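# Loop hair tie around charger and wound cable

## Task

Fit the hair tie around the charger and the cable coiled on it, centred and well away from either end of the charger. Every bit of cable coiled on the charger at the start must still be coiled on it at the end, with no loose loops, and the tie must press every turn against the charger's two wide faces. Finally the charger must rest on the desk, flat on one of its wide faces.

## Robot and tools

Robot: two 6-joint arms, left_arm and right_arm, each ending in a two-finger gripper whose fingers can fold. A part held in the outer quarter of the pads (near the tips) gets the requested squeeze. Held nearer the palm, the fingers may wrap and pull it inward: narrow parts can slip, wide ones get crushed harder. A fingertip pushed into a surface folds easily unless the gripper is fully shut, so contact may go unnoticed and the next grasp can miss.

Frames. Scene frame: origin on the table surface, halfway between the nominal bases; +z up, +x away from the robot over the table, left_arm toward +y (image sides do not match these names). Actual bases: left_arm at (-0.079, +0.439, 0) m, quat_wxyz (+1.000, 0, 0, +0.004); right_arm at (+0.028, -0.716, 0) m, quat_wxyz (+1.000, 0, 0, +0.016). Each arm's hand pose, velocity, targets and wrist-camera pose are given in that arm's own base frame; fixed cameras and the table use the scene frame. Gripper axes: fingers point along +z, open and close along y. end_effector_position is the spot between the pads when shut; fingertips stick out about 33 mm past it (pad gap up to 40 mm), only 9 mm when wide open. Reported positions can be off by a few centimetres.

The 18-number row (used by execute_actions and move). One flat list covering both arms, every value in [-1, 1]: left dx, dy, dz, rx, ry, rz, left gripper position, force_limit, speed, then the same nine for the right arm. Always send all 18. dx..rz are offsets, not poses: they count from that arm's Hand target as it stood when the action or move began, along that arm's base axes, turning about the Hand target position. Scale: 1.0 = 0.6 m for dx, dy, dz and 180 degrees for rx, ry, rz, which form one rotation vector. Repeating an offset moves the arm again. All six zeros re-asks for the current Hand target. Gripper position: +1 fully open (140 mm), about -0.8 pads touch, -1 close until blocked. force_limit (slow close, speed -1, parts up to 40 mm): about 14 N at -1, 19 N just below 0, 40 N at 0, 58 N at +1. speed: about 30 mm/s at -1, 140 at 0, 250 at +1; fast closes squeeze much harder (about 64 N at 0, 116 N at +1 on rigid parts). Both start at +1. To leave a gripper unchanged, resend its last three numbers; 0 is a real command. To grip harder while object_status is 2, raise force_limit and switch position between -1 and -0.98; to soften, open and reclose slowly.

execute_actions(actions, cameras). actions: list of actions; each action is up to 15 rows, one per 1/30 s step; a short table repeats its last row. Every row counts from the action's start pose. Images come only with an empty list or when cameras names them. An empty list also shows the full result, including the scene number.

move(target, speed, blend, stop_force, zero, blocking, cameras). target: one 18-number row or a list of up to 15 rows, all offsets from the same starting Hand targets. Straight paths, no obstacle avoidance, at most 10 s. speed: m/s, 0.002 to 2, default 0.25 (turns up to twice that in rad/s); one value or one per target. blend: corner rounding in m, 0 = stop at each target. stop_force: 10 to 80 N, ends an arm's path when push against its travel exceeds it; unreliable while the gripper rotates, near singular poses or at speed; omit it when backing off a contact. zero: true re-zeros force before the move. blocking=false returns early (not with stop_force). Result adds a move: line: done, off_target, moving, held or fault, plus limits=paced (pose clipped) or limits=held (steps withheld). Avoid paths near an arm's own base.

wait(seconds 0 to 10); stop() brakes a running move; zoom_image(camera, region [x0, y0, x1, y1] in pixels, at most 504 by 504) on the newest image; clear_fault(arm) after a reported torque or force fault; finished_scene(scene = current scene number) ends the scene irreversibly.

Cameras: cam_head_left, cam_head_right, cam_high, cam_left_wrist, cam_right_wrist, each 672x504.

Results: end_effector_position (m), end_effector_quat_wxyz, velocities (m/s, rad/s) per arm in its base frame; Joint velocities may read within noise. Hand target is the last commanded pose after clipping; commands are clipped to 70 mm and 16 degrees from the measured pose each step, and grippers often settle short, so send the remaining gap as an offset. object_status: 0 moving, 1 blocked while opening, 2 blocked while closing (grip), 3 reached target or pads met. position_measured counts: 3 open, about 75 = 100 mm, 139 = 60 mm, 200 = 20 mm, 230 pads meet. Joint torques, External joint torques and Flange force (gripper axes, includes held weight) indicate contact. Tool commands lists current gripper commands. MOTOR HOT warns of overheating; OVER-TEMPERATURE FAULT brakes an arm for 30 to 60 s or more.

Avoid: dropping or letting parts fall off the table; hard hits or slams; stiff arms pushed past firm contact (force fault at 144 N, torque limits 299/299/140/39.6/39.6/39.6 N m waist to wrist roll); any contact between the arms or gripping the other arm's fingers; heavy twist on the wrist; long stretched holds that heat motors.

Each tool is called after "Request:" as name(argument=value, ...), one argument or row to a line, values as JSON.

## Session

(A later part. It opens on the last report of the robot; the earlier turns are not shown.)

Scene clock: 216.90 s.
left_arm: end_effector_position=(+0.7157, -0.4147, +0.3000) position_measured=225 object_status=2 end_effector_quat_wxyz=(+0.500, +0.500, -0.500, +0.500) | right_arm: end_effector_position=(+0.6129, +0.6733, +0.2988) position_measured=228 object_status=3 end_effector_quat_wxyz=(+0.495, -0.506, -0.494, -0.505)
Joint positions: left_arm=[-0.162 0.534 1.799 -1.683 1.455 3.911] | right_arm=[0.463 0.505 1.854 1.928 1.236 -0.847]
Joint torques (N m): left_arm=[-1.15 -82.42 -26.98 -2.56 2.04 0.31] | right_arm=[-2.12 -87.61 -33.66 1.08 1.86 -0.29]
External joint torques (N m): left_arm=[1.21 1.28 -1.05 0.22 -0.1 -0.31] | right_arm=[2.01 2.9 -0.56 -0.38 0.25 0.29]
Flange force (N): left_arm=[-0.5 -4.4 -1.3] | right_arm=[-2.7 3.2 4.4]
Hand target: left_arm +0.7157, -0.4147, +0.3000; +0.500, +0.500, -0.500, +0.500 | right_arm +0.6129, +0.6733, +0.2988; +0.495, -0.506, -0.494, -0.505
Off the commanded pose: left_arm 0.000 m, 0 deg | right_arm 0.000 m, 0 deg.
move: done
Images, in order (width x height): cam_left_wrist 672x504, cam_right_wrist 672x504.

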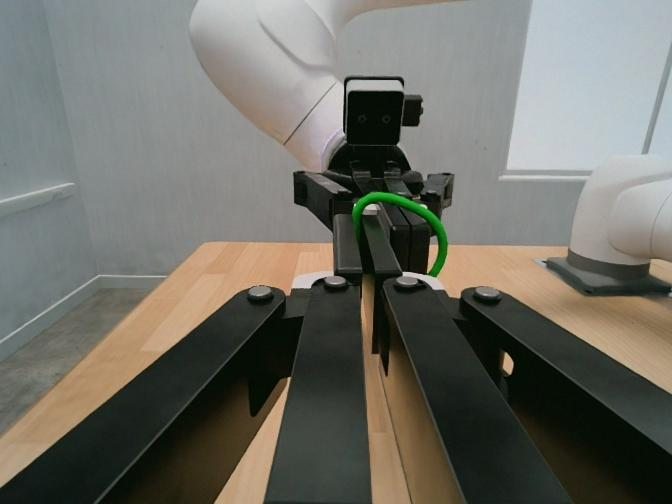

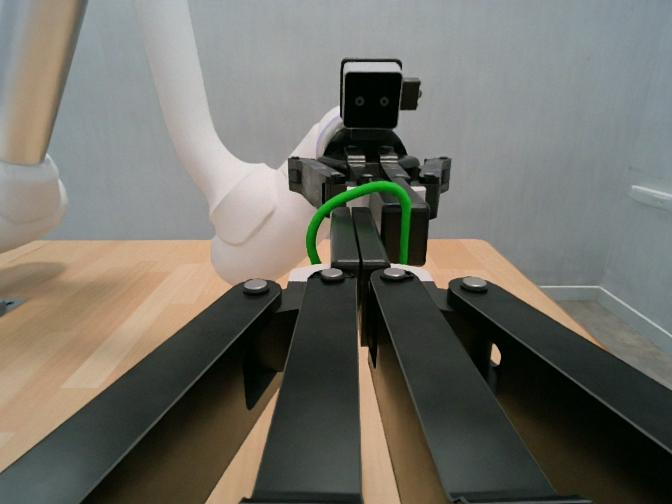

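Request:
move(
  target=[0,0,0,0,0,0,-1,-0.6,-1,0.0008,0.0117,0.0,0,0,0,-0.79,0,0],
  speed=0.025,
  cameras=["cam_left_wrist","cam_right_wrist"],
)

Request:
zoom_image(
  camera="cam_left_wrist",
  region=[320, 160, 480, 290],
)

Request:
zoom_image(
  camera="cam_right_wrist",
  region=[280, 150, 460, 290],
)

Scene clock: 222.97 s.
left_arm: end_effector_position=(+0.7157, -0.4147, +0.3000) position_measured=225 object_status=2 end_effector_quat_wxyz=(+0.500, +0.500, -0.500, +0.500) | right_arm: end_effector_position=(+0.6134, +0.6803, +0.2988) position_measured=228 object_status=3 end_effector_quat_wxyz=(+0.495, -0.506, -0.494, -0.505)
Joint positions: left_arm=[-0.162 0.534 1.799 -1.683 1.455 3.911] | right_arm=[0.472 0.509 1.846 1.934 1.229 -0.846]
Joint torques (N m): left_arm=[-1.41 -82.63 -27.1 -2.56 2.14 0.31] | right_arm=[-1.99 -87.95 -33.79 1.03 1.82 -0.32]
External joint torques (N m): left_arm=[1.3 1.59 -0.9 0.21 -0.19 -0.31] | right_arm=[1.84 2.95 -0.25 -0.37 0.27 0.32]
Flange force (N): left_arm=[-0.9 -4.4 -1.4] | right_arm=[-2.8 2.8 3.9]
Hand target: left_arm +0.7157, -0.4147, +0.3000; +0.500, +0.500, -0.500, +0.500 | right_arm +0.6133, +0.6803, +0.2988; +0.495, -0.506, -0.494, -0.505
Off the commanded pose: left_arm 0.000 m, 0 deg | right_arm 0.000 m, 0 deg.
move: done
Images, in order (width x height): cam_left_wrist 672x504, cam_right_wrist 672x504.

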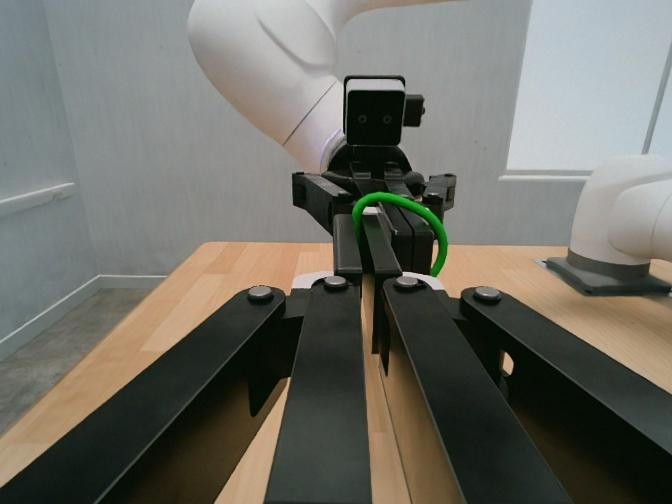

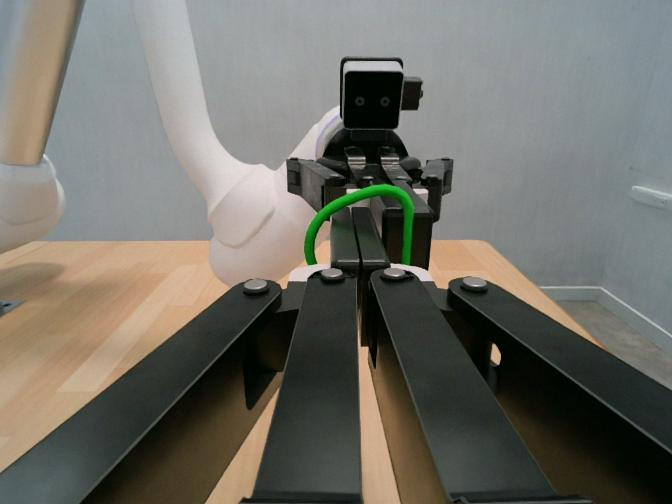

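Scaled by 3.150.

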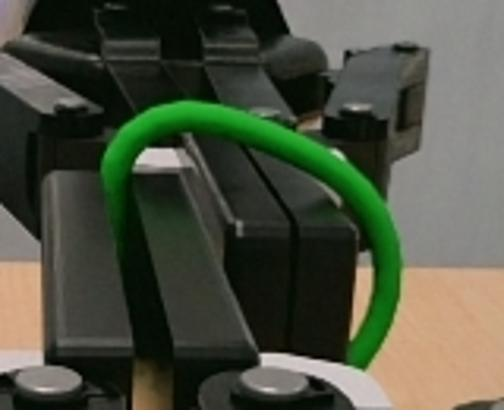

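Scaled by 2.800.

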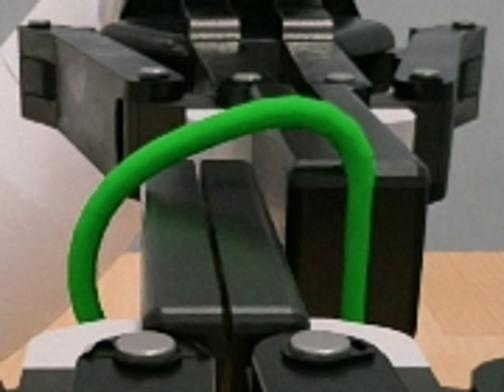

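Request:
move(
  target=[0,0,0,0,0,0,-1,-0.6,-1,0.0002,0.0083,0.0,0,0,0,-0.79,0,0],
  speed=0.025,
  cameras=["cam_left_wrist","cam_right_wrist"],
)

Request:
move(
  target=[0,0,0,0,0,0,-0.65,-0.6,-1,0,0,0,0,0,0,-0.79,0,0],
  cameras=["cam_left_wrist","cam_right_wrist"],
)

Request:
zoom_image(
  camera="cam_left_wrist",
  region=[320, 160, 480, 290],
)

Request:
zoom_image(
  camera="cam_right_wrist",
  region=[280, 150, 460, 290],
)

Scene clock: 233.67 s.
left_arm: end_effector_position=(+0.7157, -0.4147, +0.3000) position_measured=225 object_status=2 end_effector_quat_wxyz=(+0.500, +0.500, -0.500, +0.500) | right_arm: end_effector_position=(+0.6135, +0.6853, +0.2988) position_measured=228 object_status=3 end_effector_quat_wxyz=(+0.495, -0.506, -0.494, -0.505)
Joint positions: left_arm=[-0.162 0.534 1.799 -1.683 1.455 3.911] | right_arm=[0.478 0.512 1.84 1.938 1.224 -0.846]
Joint torques (N m): left_arm=[-1.58 -82.69 -27.09 -2.6 2.07 0.28] | right_arm=[-2.12 -88.46 -33.77 0.97 1.85 -0.31]
External joint torques (N m): left_arm=[1.03 1.59 -0.94 0.23 -0.12 -0.28] | right_arm=[2.1 2.7 -0.6 -0.33 0.25 0.3]
Flange force (N): left_arm=[-0.9 -4.4 -1.1] | right_arm=[-2.4 3.0 4.5]
Hand target: left_arm +0.7157, -0.4147, +0.3000; +0.500, +0.500, -0.500, +0.500 | right_arm +0.6135, +0.6853, +0.2988; +0.495, -0.506, -0.494, -0.505
Off the commanded pose: left_arm 0.000 m, 0 deg | right_arm 0.000 m, 0 deg.
move: done
Images, in order (width x height): cam_left_wrist 672x504, cam_right_wrist 672x504.

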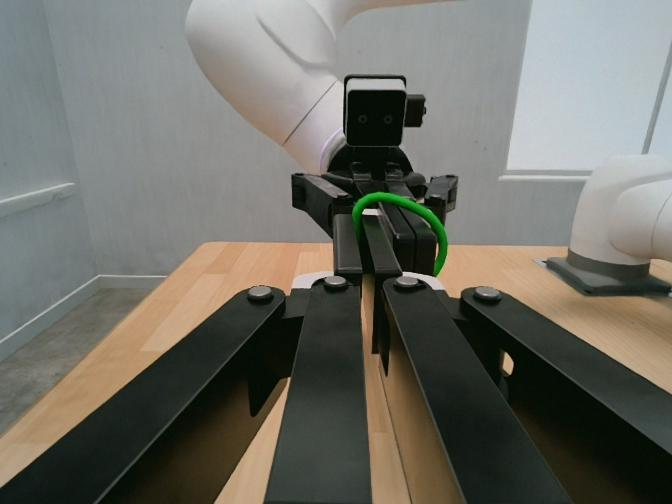

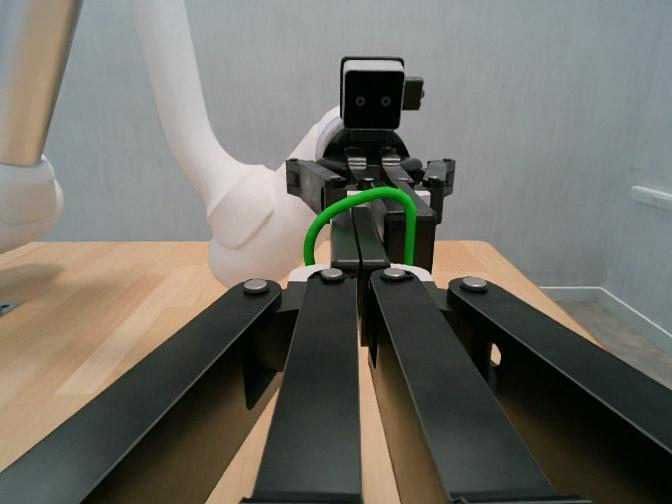

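Scene clock: 234.33 s.
left_arm: end_effector_position=(+0.7158, -0.4147, +0.3000) position_measured=211 object_status=0 end_effector_quat_wxyz=(+0.500, +0.500, -0.500, +0.500) | right_arm: end_effector_position=(+0.6134, +0.6853, +0.2988) position_measured=228 object_status=3 end_effector_quat_wxyz=(+0.495, -0.506, -0.494, -0.505)
Joint positions: left_arm=[-0.162 0.534 1.799 -1.684 1.455 3.911] | right_arm=[0.478 0.512 1.84 1.938 1.224 -0.846]
Joint torques (N m): left_arm=[-13.64 -86.55 -22.23 1.03 6.64 0.36] | right_arm=[-9.83 -83.73 -39.61 4.86 -2.71 -0.14]
External joint torques (N m): left_arm=[13.31 5.5 -5.79 -3.39 -4.69 -0.36] | right_arm=[10.17 -2.53 5.09 -4.25 4.83 0.14]
Flange force (N): left_arm=[-3.0 -21.0 -8.2] | right_arm=[0.5 -14.2 -2.8]
Hand target: left_arm +0.7157, -0.4147, +0.3000; +0.500, +0.500, -0.500, +0.500 | right_arm +0.6135, +0.6853, +0.2988; +0.495, -0.506, -0.494, -0.505
Off the commanded pose: left_arm 0.000 m, 0 deg | right_arm 0.000 m, 0 deg.
move: done
Images, in order (width x height): cam_left_wrist 672x504, cam_right_wrist 672x504.

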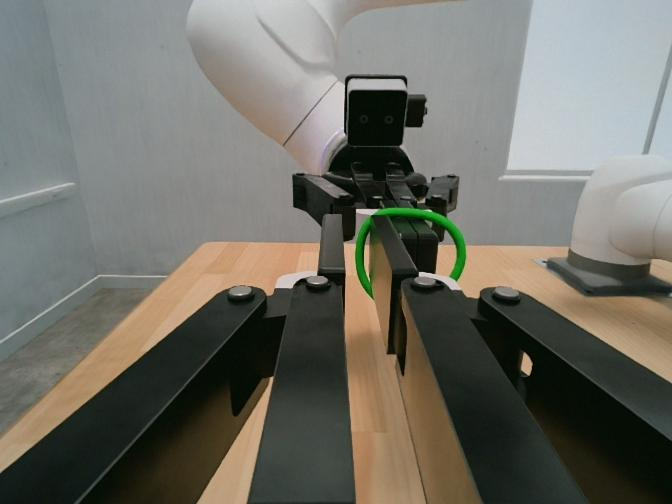

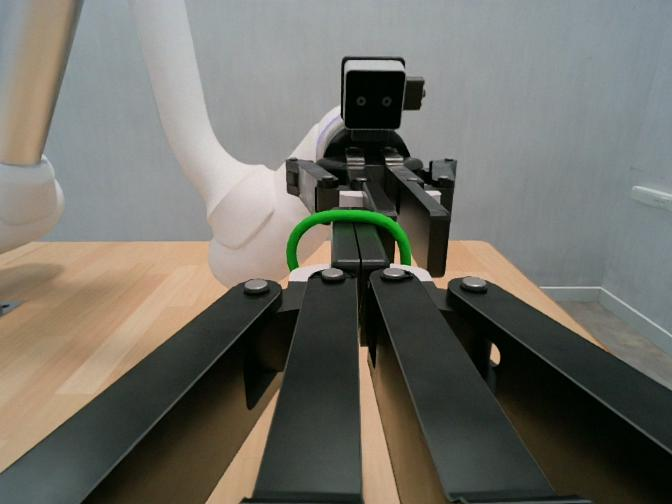

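Scaled by 3.150.

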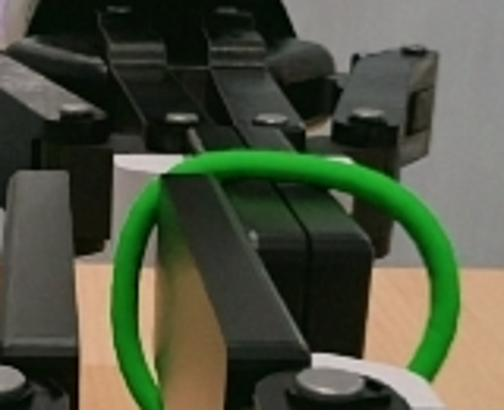

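Scaled by 2.800.

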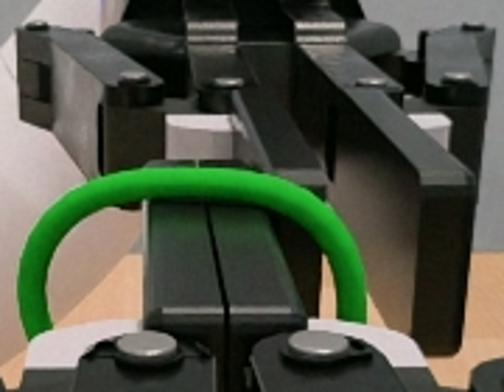

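Request:
move(
  target=[0,0,0,0,0,0,-0.65,-0.6,-1,-0.0167,0,0.0,0,0,0,-0.79,0,0],
  speed=0.025,
  cameras=["cam_left_wrist","cam_right_wrist"],
)

Request:
zoom_image(
  camera="cam_left_wrist",
  region=[320, 160, 480, 290],
)

Request:
zoom_image(
  camera="cam_right_wrist",
  region=[280, 150, 460, 290],
)

Scene clock: 238.97 s.
left_arm: end_effector_position=(+0.7157, -0.4147, +0.3000) position_measured=211 object_status=3 end_effector_quat_wxyz=(+0.500, +0.500, -0.500, +0.500) | right_arm: end_effector_position=(+0.6035, +0.6853, +0.2988) position_measured=228 object_status=3 end_effector_quat_wxyz=(+0.495, -0.506, -0.494, -0.505)
Joint positions: left_arm=[-0.162 0.534 1.799 -1.683 1.455 3.911] | right_arm=[0.485 0.502 1.859 1.946 1.222 -0.855]
Joint torques (N m): left_arm=[-1.38 -82.52 -27.04 -2.57 2.13 0.3] | right_arm=[-1.91 -87.19 -33.76 1.02 1.9 -0.28]
External joint torques (N m): left_arm=[1.51 1.44 -0.97 0.23 -0.19 -0.3] | right_arm=[2.22 2.71 -0.47 -0.43 0.23 0.27]
Flange force (N): left_arm=[-0.7 -4.5 -1.7] | right_arm=[-2.5 2.7 4.4]
Hand target: left_arm +0.7157, -0.4147, +0.3000; +0.500, +0.500, -0.500, +0.500 | right_arm +0.6034, +0.6853, +0.2988; +0.495, -0.506, -0.494, -0.505
Off the commanded pose: left_arm 0.000 m, 0 deg | right_arm 0.000 m, 0 deg.
move: done
Images, in order (width x height): cam_left_wrist 672x504, cam_right_wrist 672x504.

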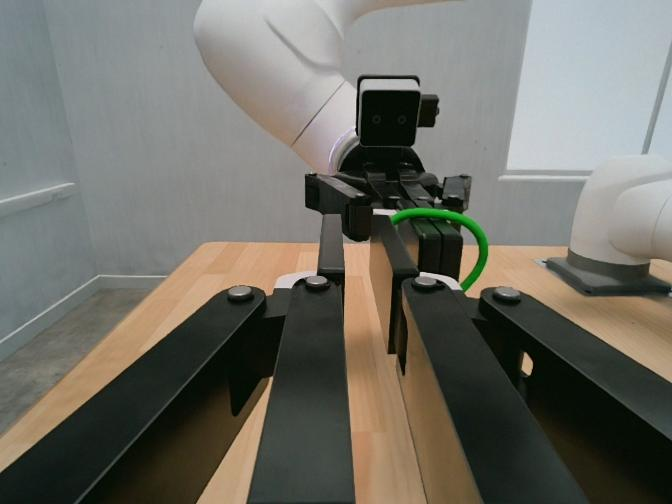

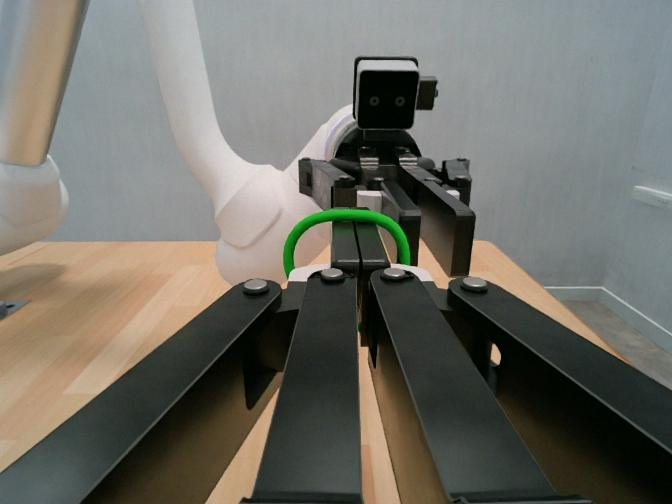

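Scaled by 3.150.

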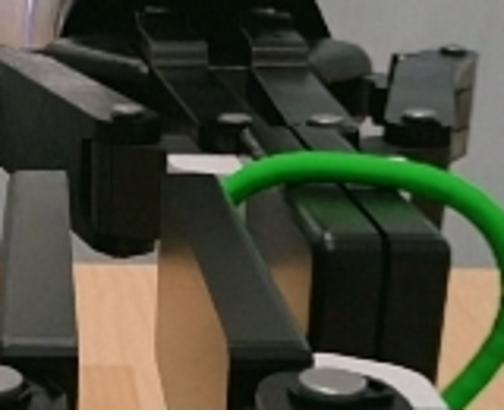

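Scaled by 2.800.

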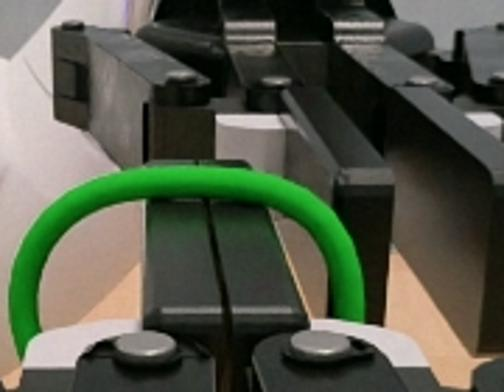

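Request:
move(
  target=[0,0,0,0,0,0,-0.65,-0.6,-1,-0.0167,0,0.0,0,0,0,-0.79,0,0],
  speed=0.025,
  cameras=["cam_left_wrist","cam_right_wrist"],
)

Request:
zoom_image(
  camera="cam_left_wrist",
  region=[340, 160, 500, 310],
)

Request:
zoom_image(
  camera="cam_right_wrist",
  region=[270, 150, 480, 300],
)

Scene clock: 243.97 s.
left_arm: end_effector_position=(+0.7157, -0.4147, +0.3000) position_measured=211 object_status=3 end_effector_quat_wxyz=(+0.500, +0.500, -0.500, +0.500) | right_arm: end_effector_position=(+0.5934, +0.6853, +0.2988) position_measured=228 object_status=3 end_effector_quat_wxyz=(+0.495, -0.506, -0.494, -0.505)
Joint positions: left_arm=[-0.162 0.534 1.799 -1.683 1.455 3.911] | right_arm=[0.491 0.492 1.876 1.954 1.221 -0.865]
Joint torques (N m): left_arm=[-1.2 -82.69 -27.19 -2.57 2.07 0.32] | right_arm=[-2.01 -86.3 -33.39 0.95 1.89 -0.3]
External joint torques (N m): left_arm=[1.56 1.57 -0.84 0.23 -0.13 -0.32] | right_arm=[2.28 3.11 -0.52 -0.4 0.25 0.3]
Flange force (N): left_arm=[-0.9 -4.3 -1.8] | right_arm=[-3.0 3.0 4.9]
Hand target: left_arm +0.7157, -0.4147, +0.3000; +0.500, +0.500, -0.500, +0.500 | right_arm +0.5934, +0.6853, +0.2988; +0.495, -0.506, -0.494, -0.505
Off the commanded pose: left_arm 0.000 m, 0 deg | right_arm 0.000 m, 0 deg.
move: done
Images, in order (width x height): cam_left_wrist 672x504, cam_right_wrist 672x504.

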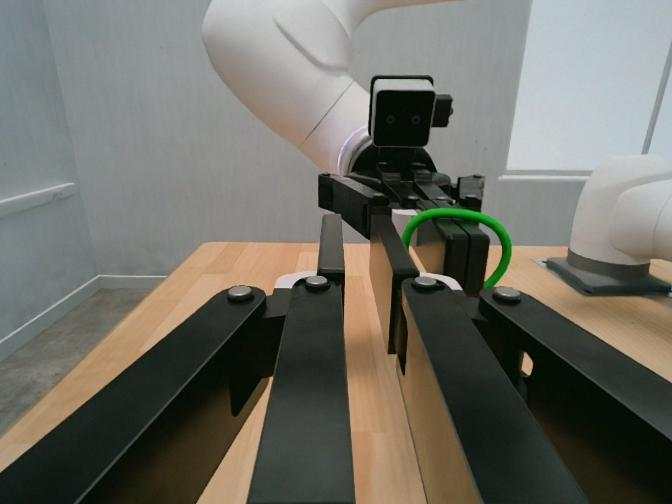

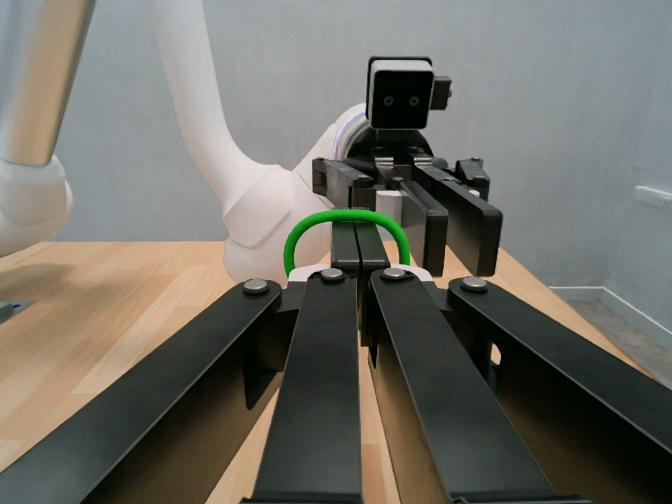

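Scaled by 3.150.

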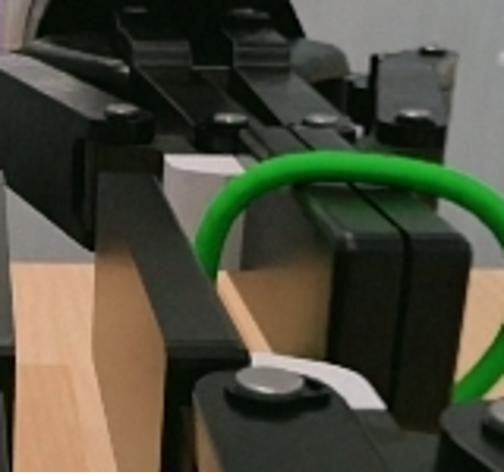

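Scaled by 2.400.

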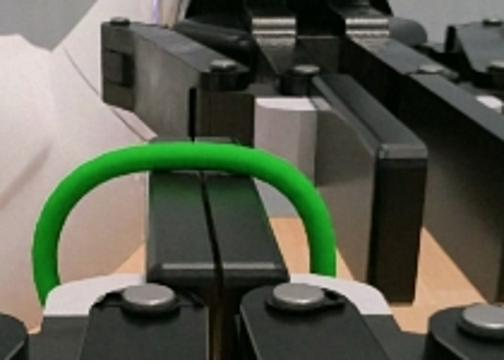

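Request:
move(
  target=[
    [0,0,0,0,0,0,-0.65,-0.6,-1,-0.02,0,0.0,0,0,0,-0.79,0,-1],
    [0,0,0,0,0,0,-0.65,-0.6,-1,-0.02,0,0.0,0,0,0,-0.515,0,-1],
  ],
  speed=0.04,
  cameras=["cam_left_wrist","cam_right_wrist"],
)

Scene clock: 251.97 s.
left_arm: end_effector_position=(+0.7157, -0.4147, +0.3000) position_measured=211 object_status=3 end_effector_quat_wxyz=(+0.500, +0.500, -0.500, +0.500) | right_arm: end_effector_position=(+0.5814, +0.6853, +0.2988) position_measured=194 object_status=0 end_effector_quat_wxyz=(+0.495, -0.506, -0.494, -0.505)
Joint positions: left_arm=[-0.162 0.534 1.799 -1.683 1.455 3.911] | right_arm=[0.5 0.48 1.898 1.964 1.219 -0.876]
Joint torques (N m): left_arm=[-1.32 -82.57 -27.09 -2.52 2.09 0.33] | right_arm=[-2.06 -84.6 -33.22 0.96 1.93 -0.32]
External joint torques (N m): left_arm=[1.57 1.46 -0.92 0.18 -0.15 -0.33] | right_arm=[2.01 3.21 -0.3 -0.43 0.21 0.32]
Flange force (N): left_arm=[-0.7 -4.4 -1.8] | right_arm=[-3.2 2.9 4.4]
Hand target: left_arm +0.7157, -0.4147, +0.3000; +0.500, +0.500, -0.500, +0.500 | right_arm +0.5814, +0.6853, +0.2988; +0.495, -0.506, -0.494, -0.505
Off the commanded pose: left_arm 0.000 m, 0 deg | right_arm 0.000 m, 0 deg.
move: done
Images, in order (width x height): cam_left_wrist 672x504, cam_right_wrist 672x504.

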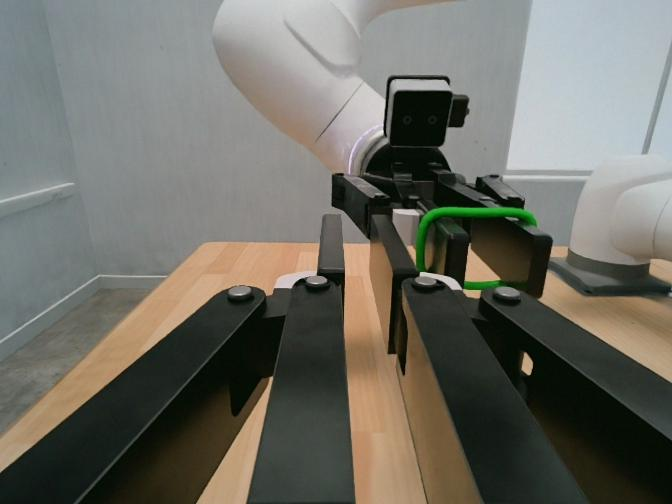

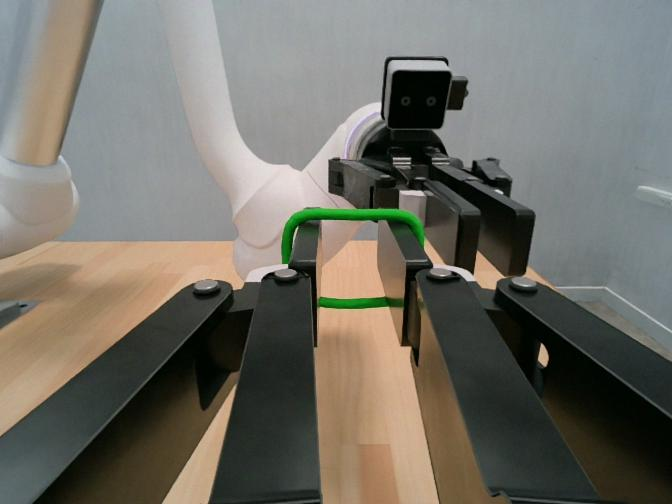

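Request:
move(
  target=[
    [0,0.1,0,0,0,0,-0.65,-0.6,-1,-0.005,0,0.0,0,0,0,-0.515,0,-1],
    [0,0.25,0,0,0,0,-0.65,-0.6,-1,-0.005,-0.2,0.0,0,0,0,-0.515,0,-1],
  ],
  speed=[0.06,0.15],
  blend=[0.01,0],
  cameras=["cam_left_wrist","cam_right_wrist","cam_head_left"],
)

Scene clock: 326.87 s.
left_arm: end_effector_position=(+0.7157, -0.2647, +0.3000) position_measured=211 object_status=3 end_effector_quat_wxyz=(+0.500, +0.500, -0.500, +0.500) | right_arm: end_effector_position=(+0.5784, +0.5653, +0.2988) position_measured=194 object_status=3 end_effector_quat_wxyz=(+0.495, -0.506, -0.494, -0.505)
Joint positions: left_arm=[0.046 0.533 1.803 -1.539 1.605 3.907] | right_arm=[0.331 0.413 2.012 1.841 1.342 -0.884]
Joint torques (N m): left_arm=[-0.9 -81.88 -26.34 -2.06 2.08 0.31] | right_arm=[-2.21 -76.45 -31.55 1.35 1.9 -0.28]
External joint torques (N m): left_arm=[0.89 1.64 -1.02 0.15 -0.15 -0.32] | right_arm=[2.11 2.54 -0.45 -0.38 0.27 0.28]
Flange force (N): left_arm=[-0.9 -4.4 -1.6] | right_arm=[-2.7 2.9 4.0]
Hand target: left_arm +0.7157, -0.2647, +0.3000; +0.500, +0.500, -0.500, +0.500 | right_arm +0.5784, +0.5653, +0.2988; +0.495, -0.506, -0.494, -0.505
Off the commanded pose: left_arm 0.000 m, 0 deg | right_arm 0.000 m, 0 deg.
move: done
Images, in order (width x height): cam_head_left 672x504, cam_left_wrist 672x504, cam_right_wrist 672x504.

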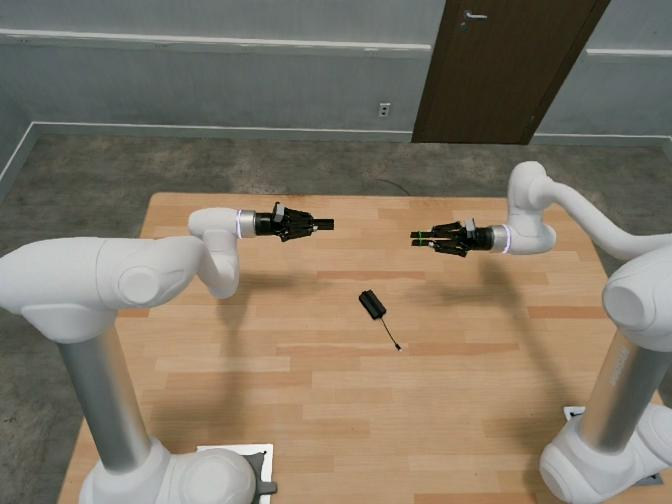

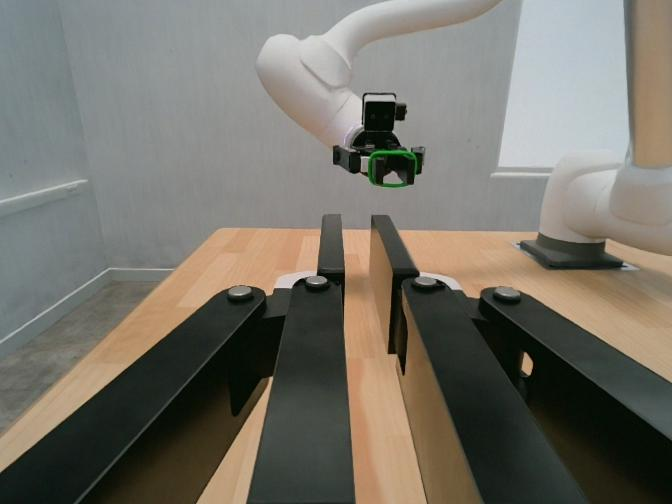

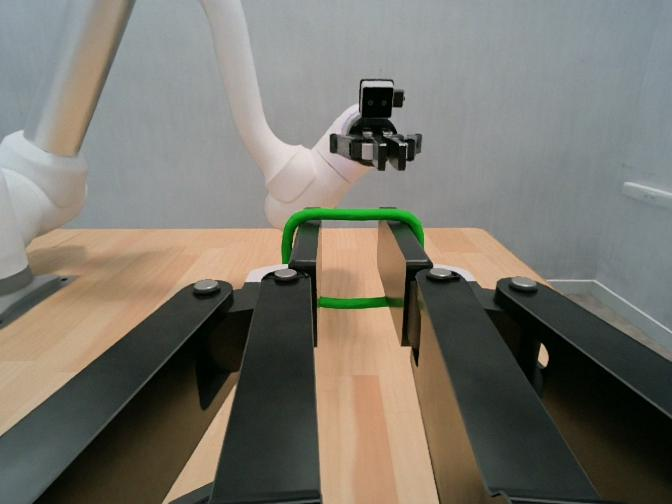

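Request:
zoom_image(
  camera="cam_head_left",
  region=[230, 190, 350, 260],
)

Request:
zoom_image(
  camera="cam_right_wrist",
  region=[260, 190, 460, 330],
)

Scaled by 4.200.

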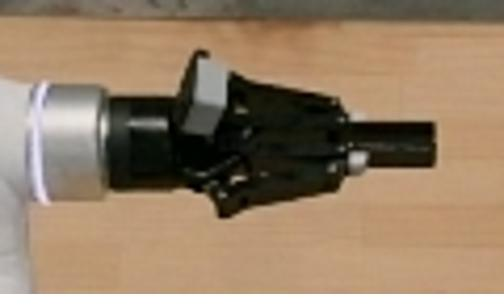

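Scaled by 2.520.

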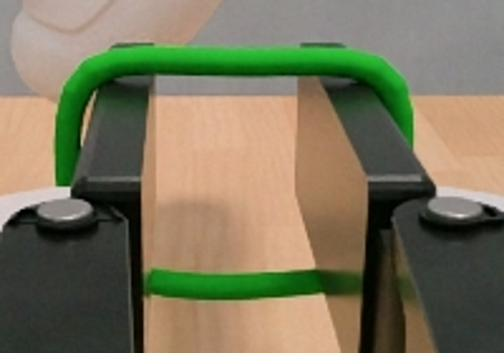

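Request:
move(
  target=[
    [-0.1,-0.1,0,0.5,0,0,-0.65,-0.6,-1,-0.005,-0.2,0.0,0,0,0,-0.515,0,-1],
    [-0.25,-0.309,-0.03,0.2704,0.5249,0.5249,-0.65,-0.6,-1,-0.006,-0.25,0.0,0,0,0,-0.515,0,-1],
  ],
  speed=0.3,
  blend=[0.03,0],
  cameras=["cam_left_wrist","cam_right_wrist","cam_head_left"],
)

Scene clock: 344.20 s.
left_arm: end_effector_position=(+0.5657, -0.4500, +0.2820) position_measured=211 object_status=3 end_effector_quat_wxyz=(+0.000, +0.952, +0.305, +0.000) | right_arm: end_effector_position=(+0.5748, +0.4153, +0.2988) position_measured=194 object_status=3 end_effector_quat_wxyz=(+0.495, -0.506, -0.494, -0.505)
Joint positions: left_arm=[-0.72 0.292 1.516 0 1.332 0.232] | right_arm=[0.085 0.362 2.096 1.653 1.503 -0.889]
Joint torques (N m): left_arm=[-1.39 -72.87 -39.84 4.21 0.2 0.31] | right_arm=[-2.22 -69.5 -30 1.94 1.91 -0.29]
External joint torques (N m): left_arm=[1.53 1.84 -1.24 0.06 -0.22 -0.31] | right_arm=[2.25 1.69 -0.58 -0.4 0.28 0.28]
Flange force (N): left_arm=[3.1 4.8 -0.6] | right_arm=[-1.6 2.9 3.6]
Hand target: left_arm +0.5657, -0.4501, +0.2820; +0.000, +0.952, +0.305, +0.000 | right_arm +0.5748, +0.4153, +0.2988; +0.495, -0.506, -0.494, -0.505
Off the commanded pose: left_arm 0.000 m, 0 deg | right_arm 0.000 m, 0 deg.
move: done
Images, in order (width x height): cam_head_left 672x504, cam_left_wrist 672x504, cam_right_wrist 672x504.

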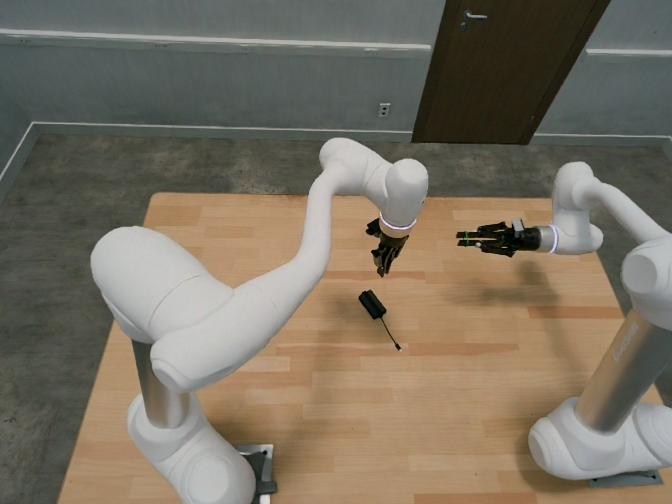

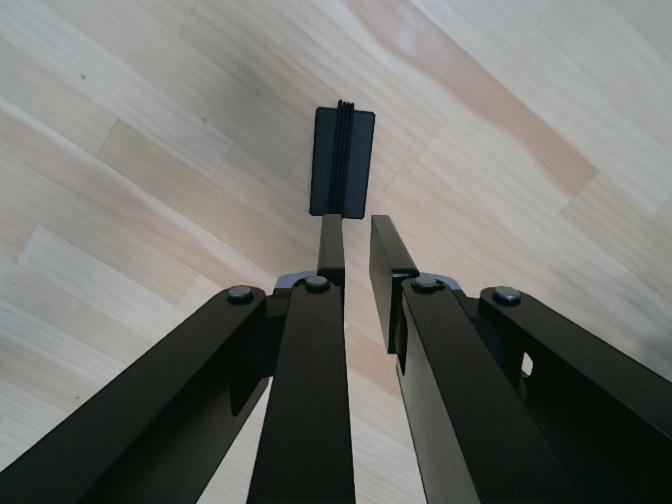

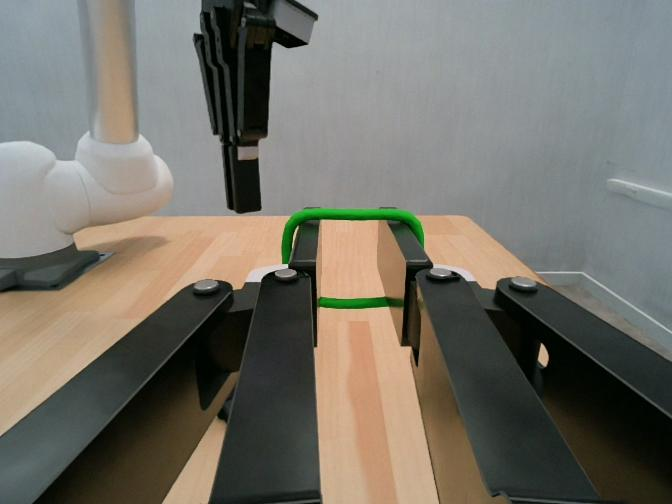

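Request:
move(
  target=[-0.0408,-0.0182,-0.2533,0,0,-0.0256,0.2,-0.6,-0.3,0,0,0.05,0,0,-0.2024,-0.08,0.5,-0.5],
  speed=0.2,
  cameras=["cam_left_wrist","cam_right_wrist","cam_head_left"],
)

Scene clock: 375.13 s.
left_arm: end_effector_position=(+0.5413, -0.4610, +0.1301) position_measured=104 object_status=3 end_effector_quat_wxyz=(+0.000, +0.964, +0.266, +0.000) | right_arm: end_effector_position=(+0.5748, +0.4153, +0.3288) position_measured=139 object_status=3 end_effector_quat_wxyz=(-0.312, +0.635, +0.311, +0.634)
Joint positions: left_arm=[-0.754 0.363 1.711 0 1.067 0.278] | right_arm=[0.302 0.091 2.389 2.416 1.043 -1.149]
Joint torques (N m): left_arm=[-1.51 -75.23 -35.77 3.77 0.21 0.3] | right_arm=[-1.97 -41.08 -30.24 -0.66 2.32 -0.26]
External joint torques (N m): left_arm=[1.53 1.15 -1.27 0.06 -0.24 -0.3] | right_arm=[2.08 0.82 -0.24 -0.37 0.23 0.26]
Flange force (N): left_arm=[3.0 3.4 0.2] | right_arm=[-0.9 -2.2 3.5]
Hand target: left_arm +0.5413, -0.4610, +0.1300; +0.000, +0.964, +0.266, +0.000 | right_arm +0.5748, +0.4153, +0.3288; -0.312, +0.635, +0.311, +0.634
Off the commanded pose: left_arm 0.000 m, 0 deg | right_arm 0.000 m, 0 deg.
move: done
Images, in order (width x height): cam_head_left 672x504, cam_left_wrist 672x504, cam_right_wrist 672x504.

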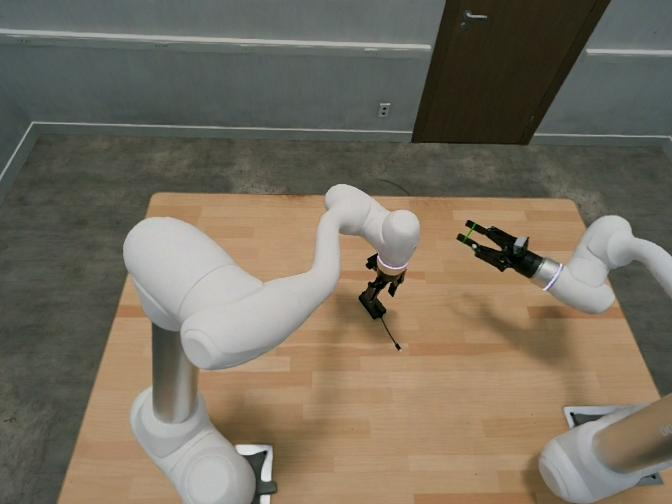

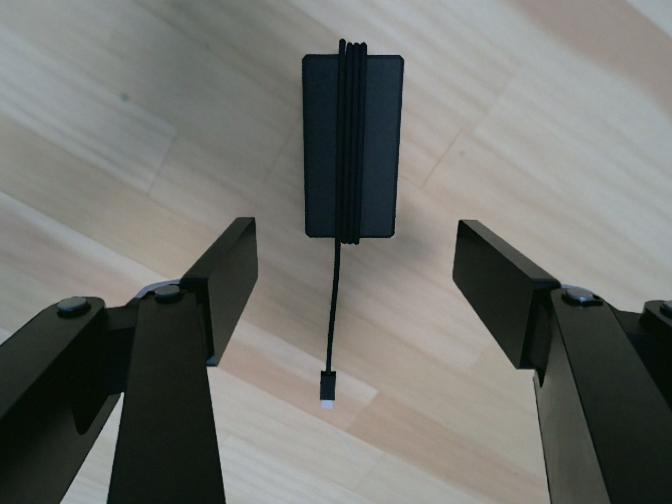

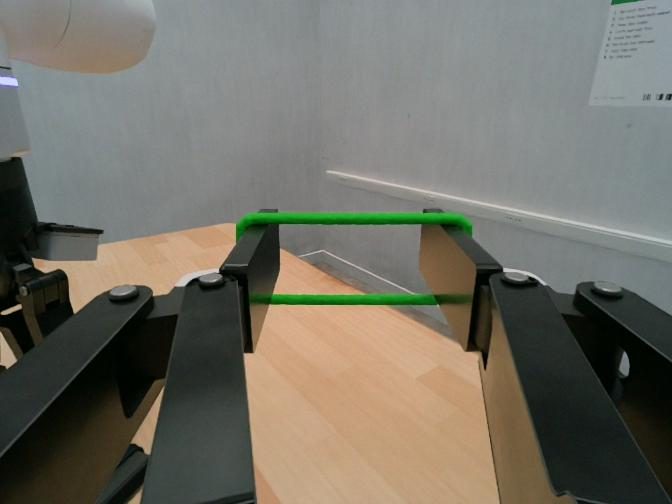

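Request:
move(
  target=[0.0008,-0.0015,-0.1533,0,0,0,0.2,-0.6,-0.3,0,0,0,0,0,0,-0.08,0.5,-0.5],
  speed=0.1,
  cameras=["cam_left_wrist"],
)

Scene clock: 390.23 s.
left_arm: end_effector_position=(+0.5417, -0.4619, +0.0381) position_measured=104 object_status=3 end_effector_quat_wxyz=(+0.000, +0.964, +0.266, +0.000) | right_arm: end_effector_position=(+0.5748, +0.4153, +0.3288) position_measured=139 object_status=3 end_effector_quat_wxyz=(-0.312, +0.635, +0.311, +0.634)
Joint positions: left_arm=[-0.755 0.447 1.78 0 0.914 0.277] | right_arm=[0.302 0.091 2.389 2.416 1.043 -1.149]
Joint torques (N m): left_arm=[-1.14 -80.12 -32.5 3.42 0.25 0.3] | right_arm=[-1.76 -41.04 -30.27 -0.71 2.31 -0.32]
External joint torques (N m): left_arm=[1.16 1.86 -0.93 0.04 -0.27 -0.3] | right_arm=[1.8 0.74 -0.62 -0.32 0.26 0.32]
Flange force (N): left_arm=[2.5 3.6 1.7] | right_arm=[-0.5 -1.3 3.6]
Hand target: left_arm +0.5417, -0.4619, +0.0381; +0.000, +0.964, +0.266, +0.000 | right_arm +0.5748, +0.4153, +0.3288; -0.312, +0.635, +0.311, +0.634
Off the commanded pose: left_arm 0.000 m, 0 deg | right_arm 0.000 m, 0 deg.
move: done
Images, in order (width x height): cam_left_wrist 672x504.

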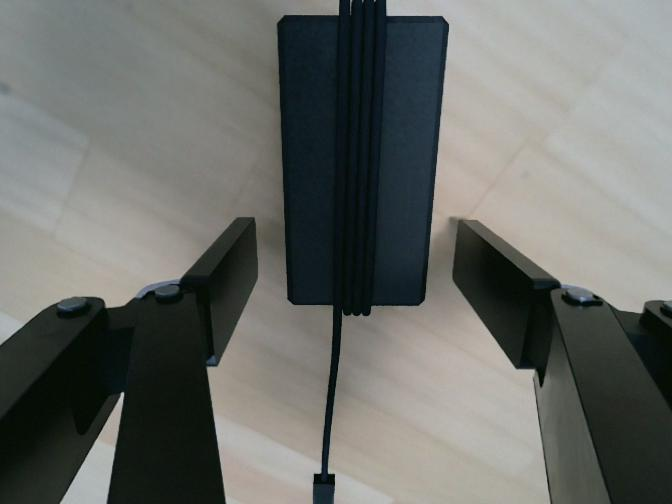

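Request:
move(
  target=[0,0,0,0,0,0,-1,0.6,-1,0,0,0,0,0,0,-0.08,0.5,-0.5],
  cameras=["cam_left_wrist"],
)

Request:
wait(
  seconds=0.7,
  cameras=["cam_left_wrist"],
)

Scene clock: 395.23 s.
left_arm: end_effector_position=(+0.5417, -0.4619, +0.0381) position_measured=151 object_status=0 end_effector_quat_wxyz=(+0.000, +0.964, +0.266, +0.000) | right_arm: end_effector_position=(+0.5748, +0.4153, +0.3288) position_measured=139 object_status=3 end_effector_quat_wxyz=(-0.312, +0.635, +0.311, +0.634)
Joint positions: left_arm=[-0.755 0.447 1.78 0.001 0.914 0.277] | right_arm=[0.302 0.091 2.389 2.416 1.043 -1.149]
Joint torques (N m): left_arm=[-1.52 -77.15 -31.1 3.45 -0.03 0.37] | right_arm=[-2.16 -41.07 -30.18 -0.66 2.29 -0.3]
External joint torques (N m): left_arm=[1.3 -1.35 -2.42 0.02 0.01 -0.37] | right_arm=[2.25 0.98 -0.4 -0.37 0.26 0.3]
Flange force (N): left_arm=[2.3 2.8 -2.9] | right_arm=[-1.1 -2.2 4.1]
Hand target: left_arm +0.5417, -0.4619, +0.0381; +0.000, +0.964, +0.266, +0.000 | right_arm +0.5748, +0.4153, +0.3288; -0.312, +0.635, +0.311, +0.634
Off the commanded pose: left_arm 0.000 m, 0 deg | right_arm 0.000 m, 0 deg.
move: done
Images, in order (width x height): cam_left_wrist 672x504.

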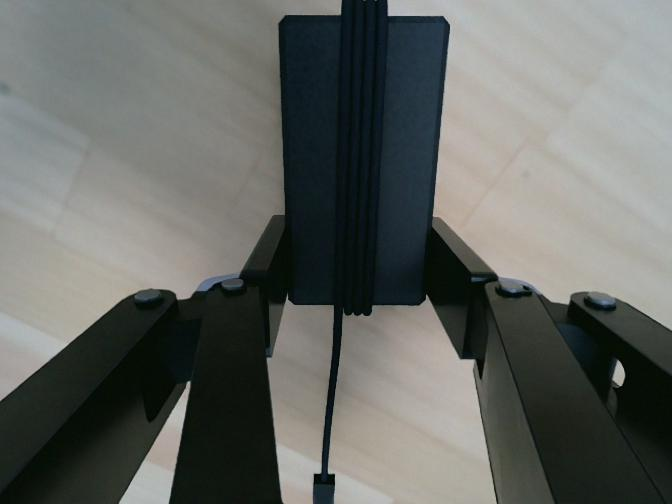

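Scene clock: 395.93 s.
left_arm: end_effector_position=(+0.5417, -0.4619, +0.0381) position_measured=151 object_status=2 end_effector_quat_wxyz=(+0.000, +0.964, +0.266, +0.000) | right_arm: end_effector_position=(+0.5748, +0.4153, +0.3288) position_measured=139 object_status=3 end_effector_quat_wxyz=(-0.312, +0.635, +0.311, +0.634)
Joint positions: left_arm=[-0.755 0.447 1.78 0.001 0.914 0.277] | right_arm=[0.302 0.091 2.389 2.416 1.043 -1.149]
Joint torques (N m): left_arm=[-1.13 -77.09 -30.98 3.42 -0.07 0.36] | right_arm=[-2.11 -41.13 -30.27 -0.69 2.31 -0.3]
External joint torques (N m): left_arm=[1.29 -1.33 -2.49 0.06 0.04 -0.36] | right_arm=[2.14 1.01 -0.41 -0.34 0.24 0.3]
Flange force (N): left_arm=[2.4 3.0 -3.0] | right_arm=[-1.1 -2.0 4.1]
Hand target: left_arm +0.5417, -0.4619, +0.0381; +0.000, +0.964, +0.266, +0.000 | right_arm +0.5748, +0.4153, +0.3288; -0.312, +0.635, +0.311, +0.634
Tool commands: left_gripper/position=-1.0 left_gripper/force_limit=+0.6 left_gripper/speed=-1.0 right_gripper/position=-0.08 right_gripper/force_limit=+0.5 right_gripper/speed=-0.5
Off the commanded pose: left_arm 0.000 m, 0 deg | right_arm 0.000 m, 0 deg.
wait: 0.70 s; at rest by 0.17 s
Images, in order (width x height): cam_left_wrist 672x504.

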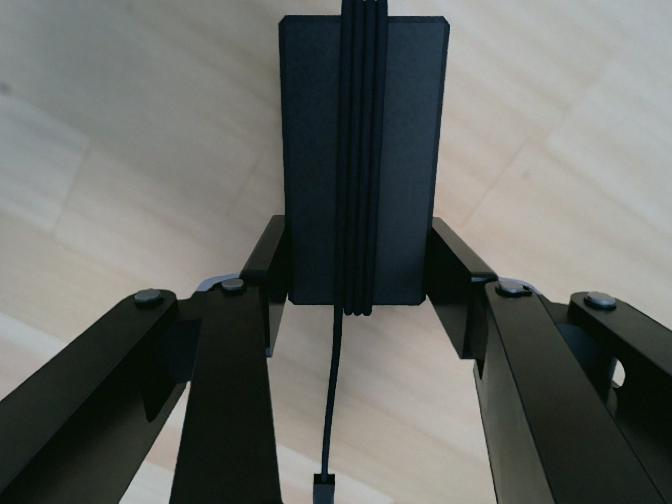

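Request:
move(
  target=[
    [0,0,0.03,0,0,0,-1,0.6,-1,0,0,0,0,0,0,-0.08,0.5,-0.5],
    [0,0,0.5,0,0,0,-1,0.6,-1,0,0,0,0,0,0,-0.08,0.5,-0.5],
  ],
  speed=[0.03,0.12],
  blend=[0.01,0],
  cameras=["cam_left_wrist","cam_head_left","cam_right_wrist"],
)

Scene clock: 403.27 s.
left_arm: end_effector_position=(+0.5417, -0.4618, +0.3382) position_measured=151 object_status=2 end_effector_quat_wxyz=(+0.000, +0.964, +0.266, +0.000) | right_arm: end_effector_position=(+0.5748, +0.4153, +0.3288) position_measured=139 object_status=3 end_effector_quat_wxyz=(-0.312, +0.635, +0.311, +0.634)
Joint positions: left_arm=[-0.755 0.257 1.46 0 1.424 0.277] | right_arm=[0.302 0.091 2.389 2.416 1.043 -1.149]
Joint torques (N m): left_arm=[-1.29 -72.55 -42.41 4.34 0.12 0.31] | right_arm=[-2.2 -41.15 -30.2 -0.67 2.3 -0.3]
External joint torques (N m): left_arm=[1.6 4.11 0.58 0.01 -0.14 -0.31] | right_arm=[2.07 1.34 -0.3 -0.33 0.23 0.3]
Flange force (N): left_arm=[3.5 4.6 2.1] | right_arm=[-1.8 -1.7 4.3]
Hand target: left_arm +0.5417, -0.4619, +0.3381; +0.000, +0.964, +0.266, +0.000 | right_arm +0.5748, +0.4153, +0.3288; -0.312, +0.635, +0.311, +0.634
Off the commanded pose: left_arm 0.000 m, 0 deg | right_arm 0.000 m, 0 deg.
move: done; blend cut to 0.009 m at target 1
Images, in order (width x height): cam_head_left 672x504, cam_left_wrist 672x504, cam_right_wrist 672x504.

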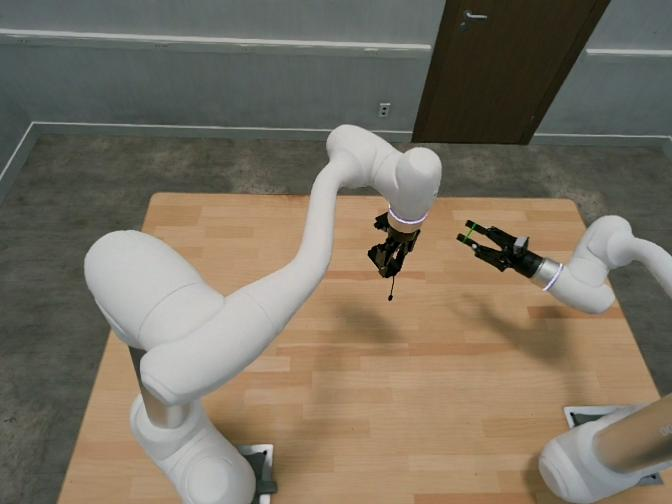

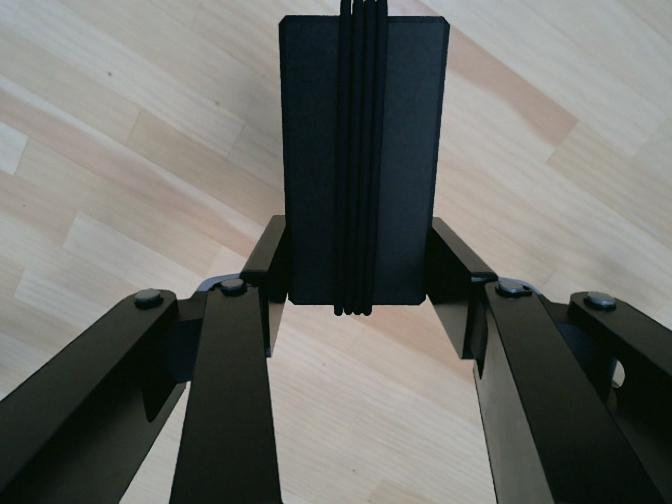

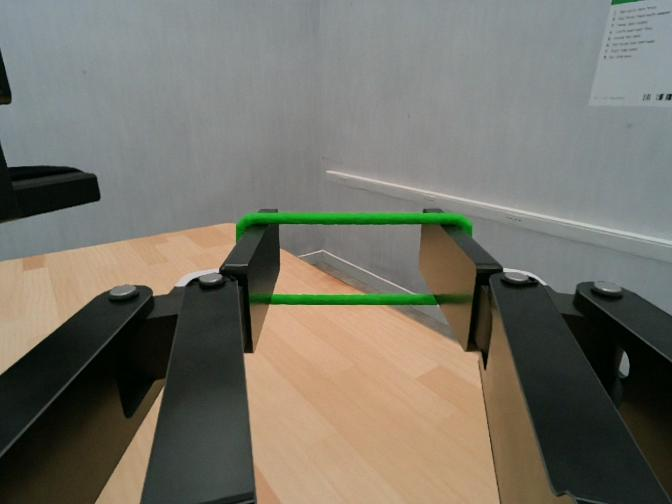

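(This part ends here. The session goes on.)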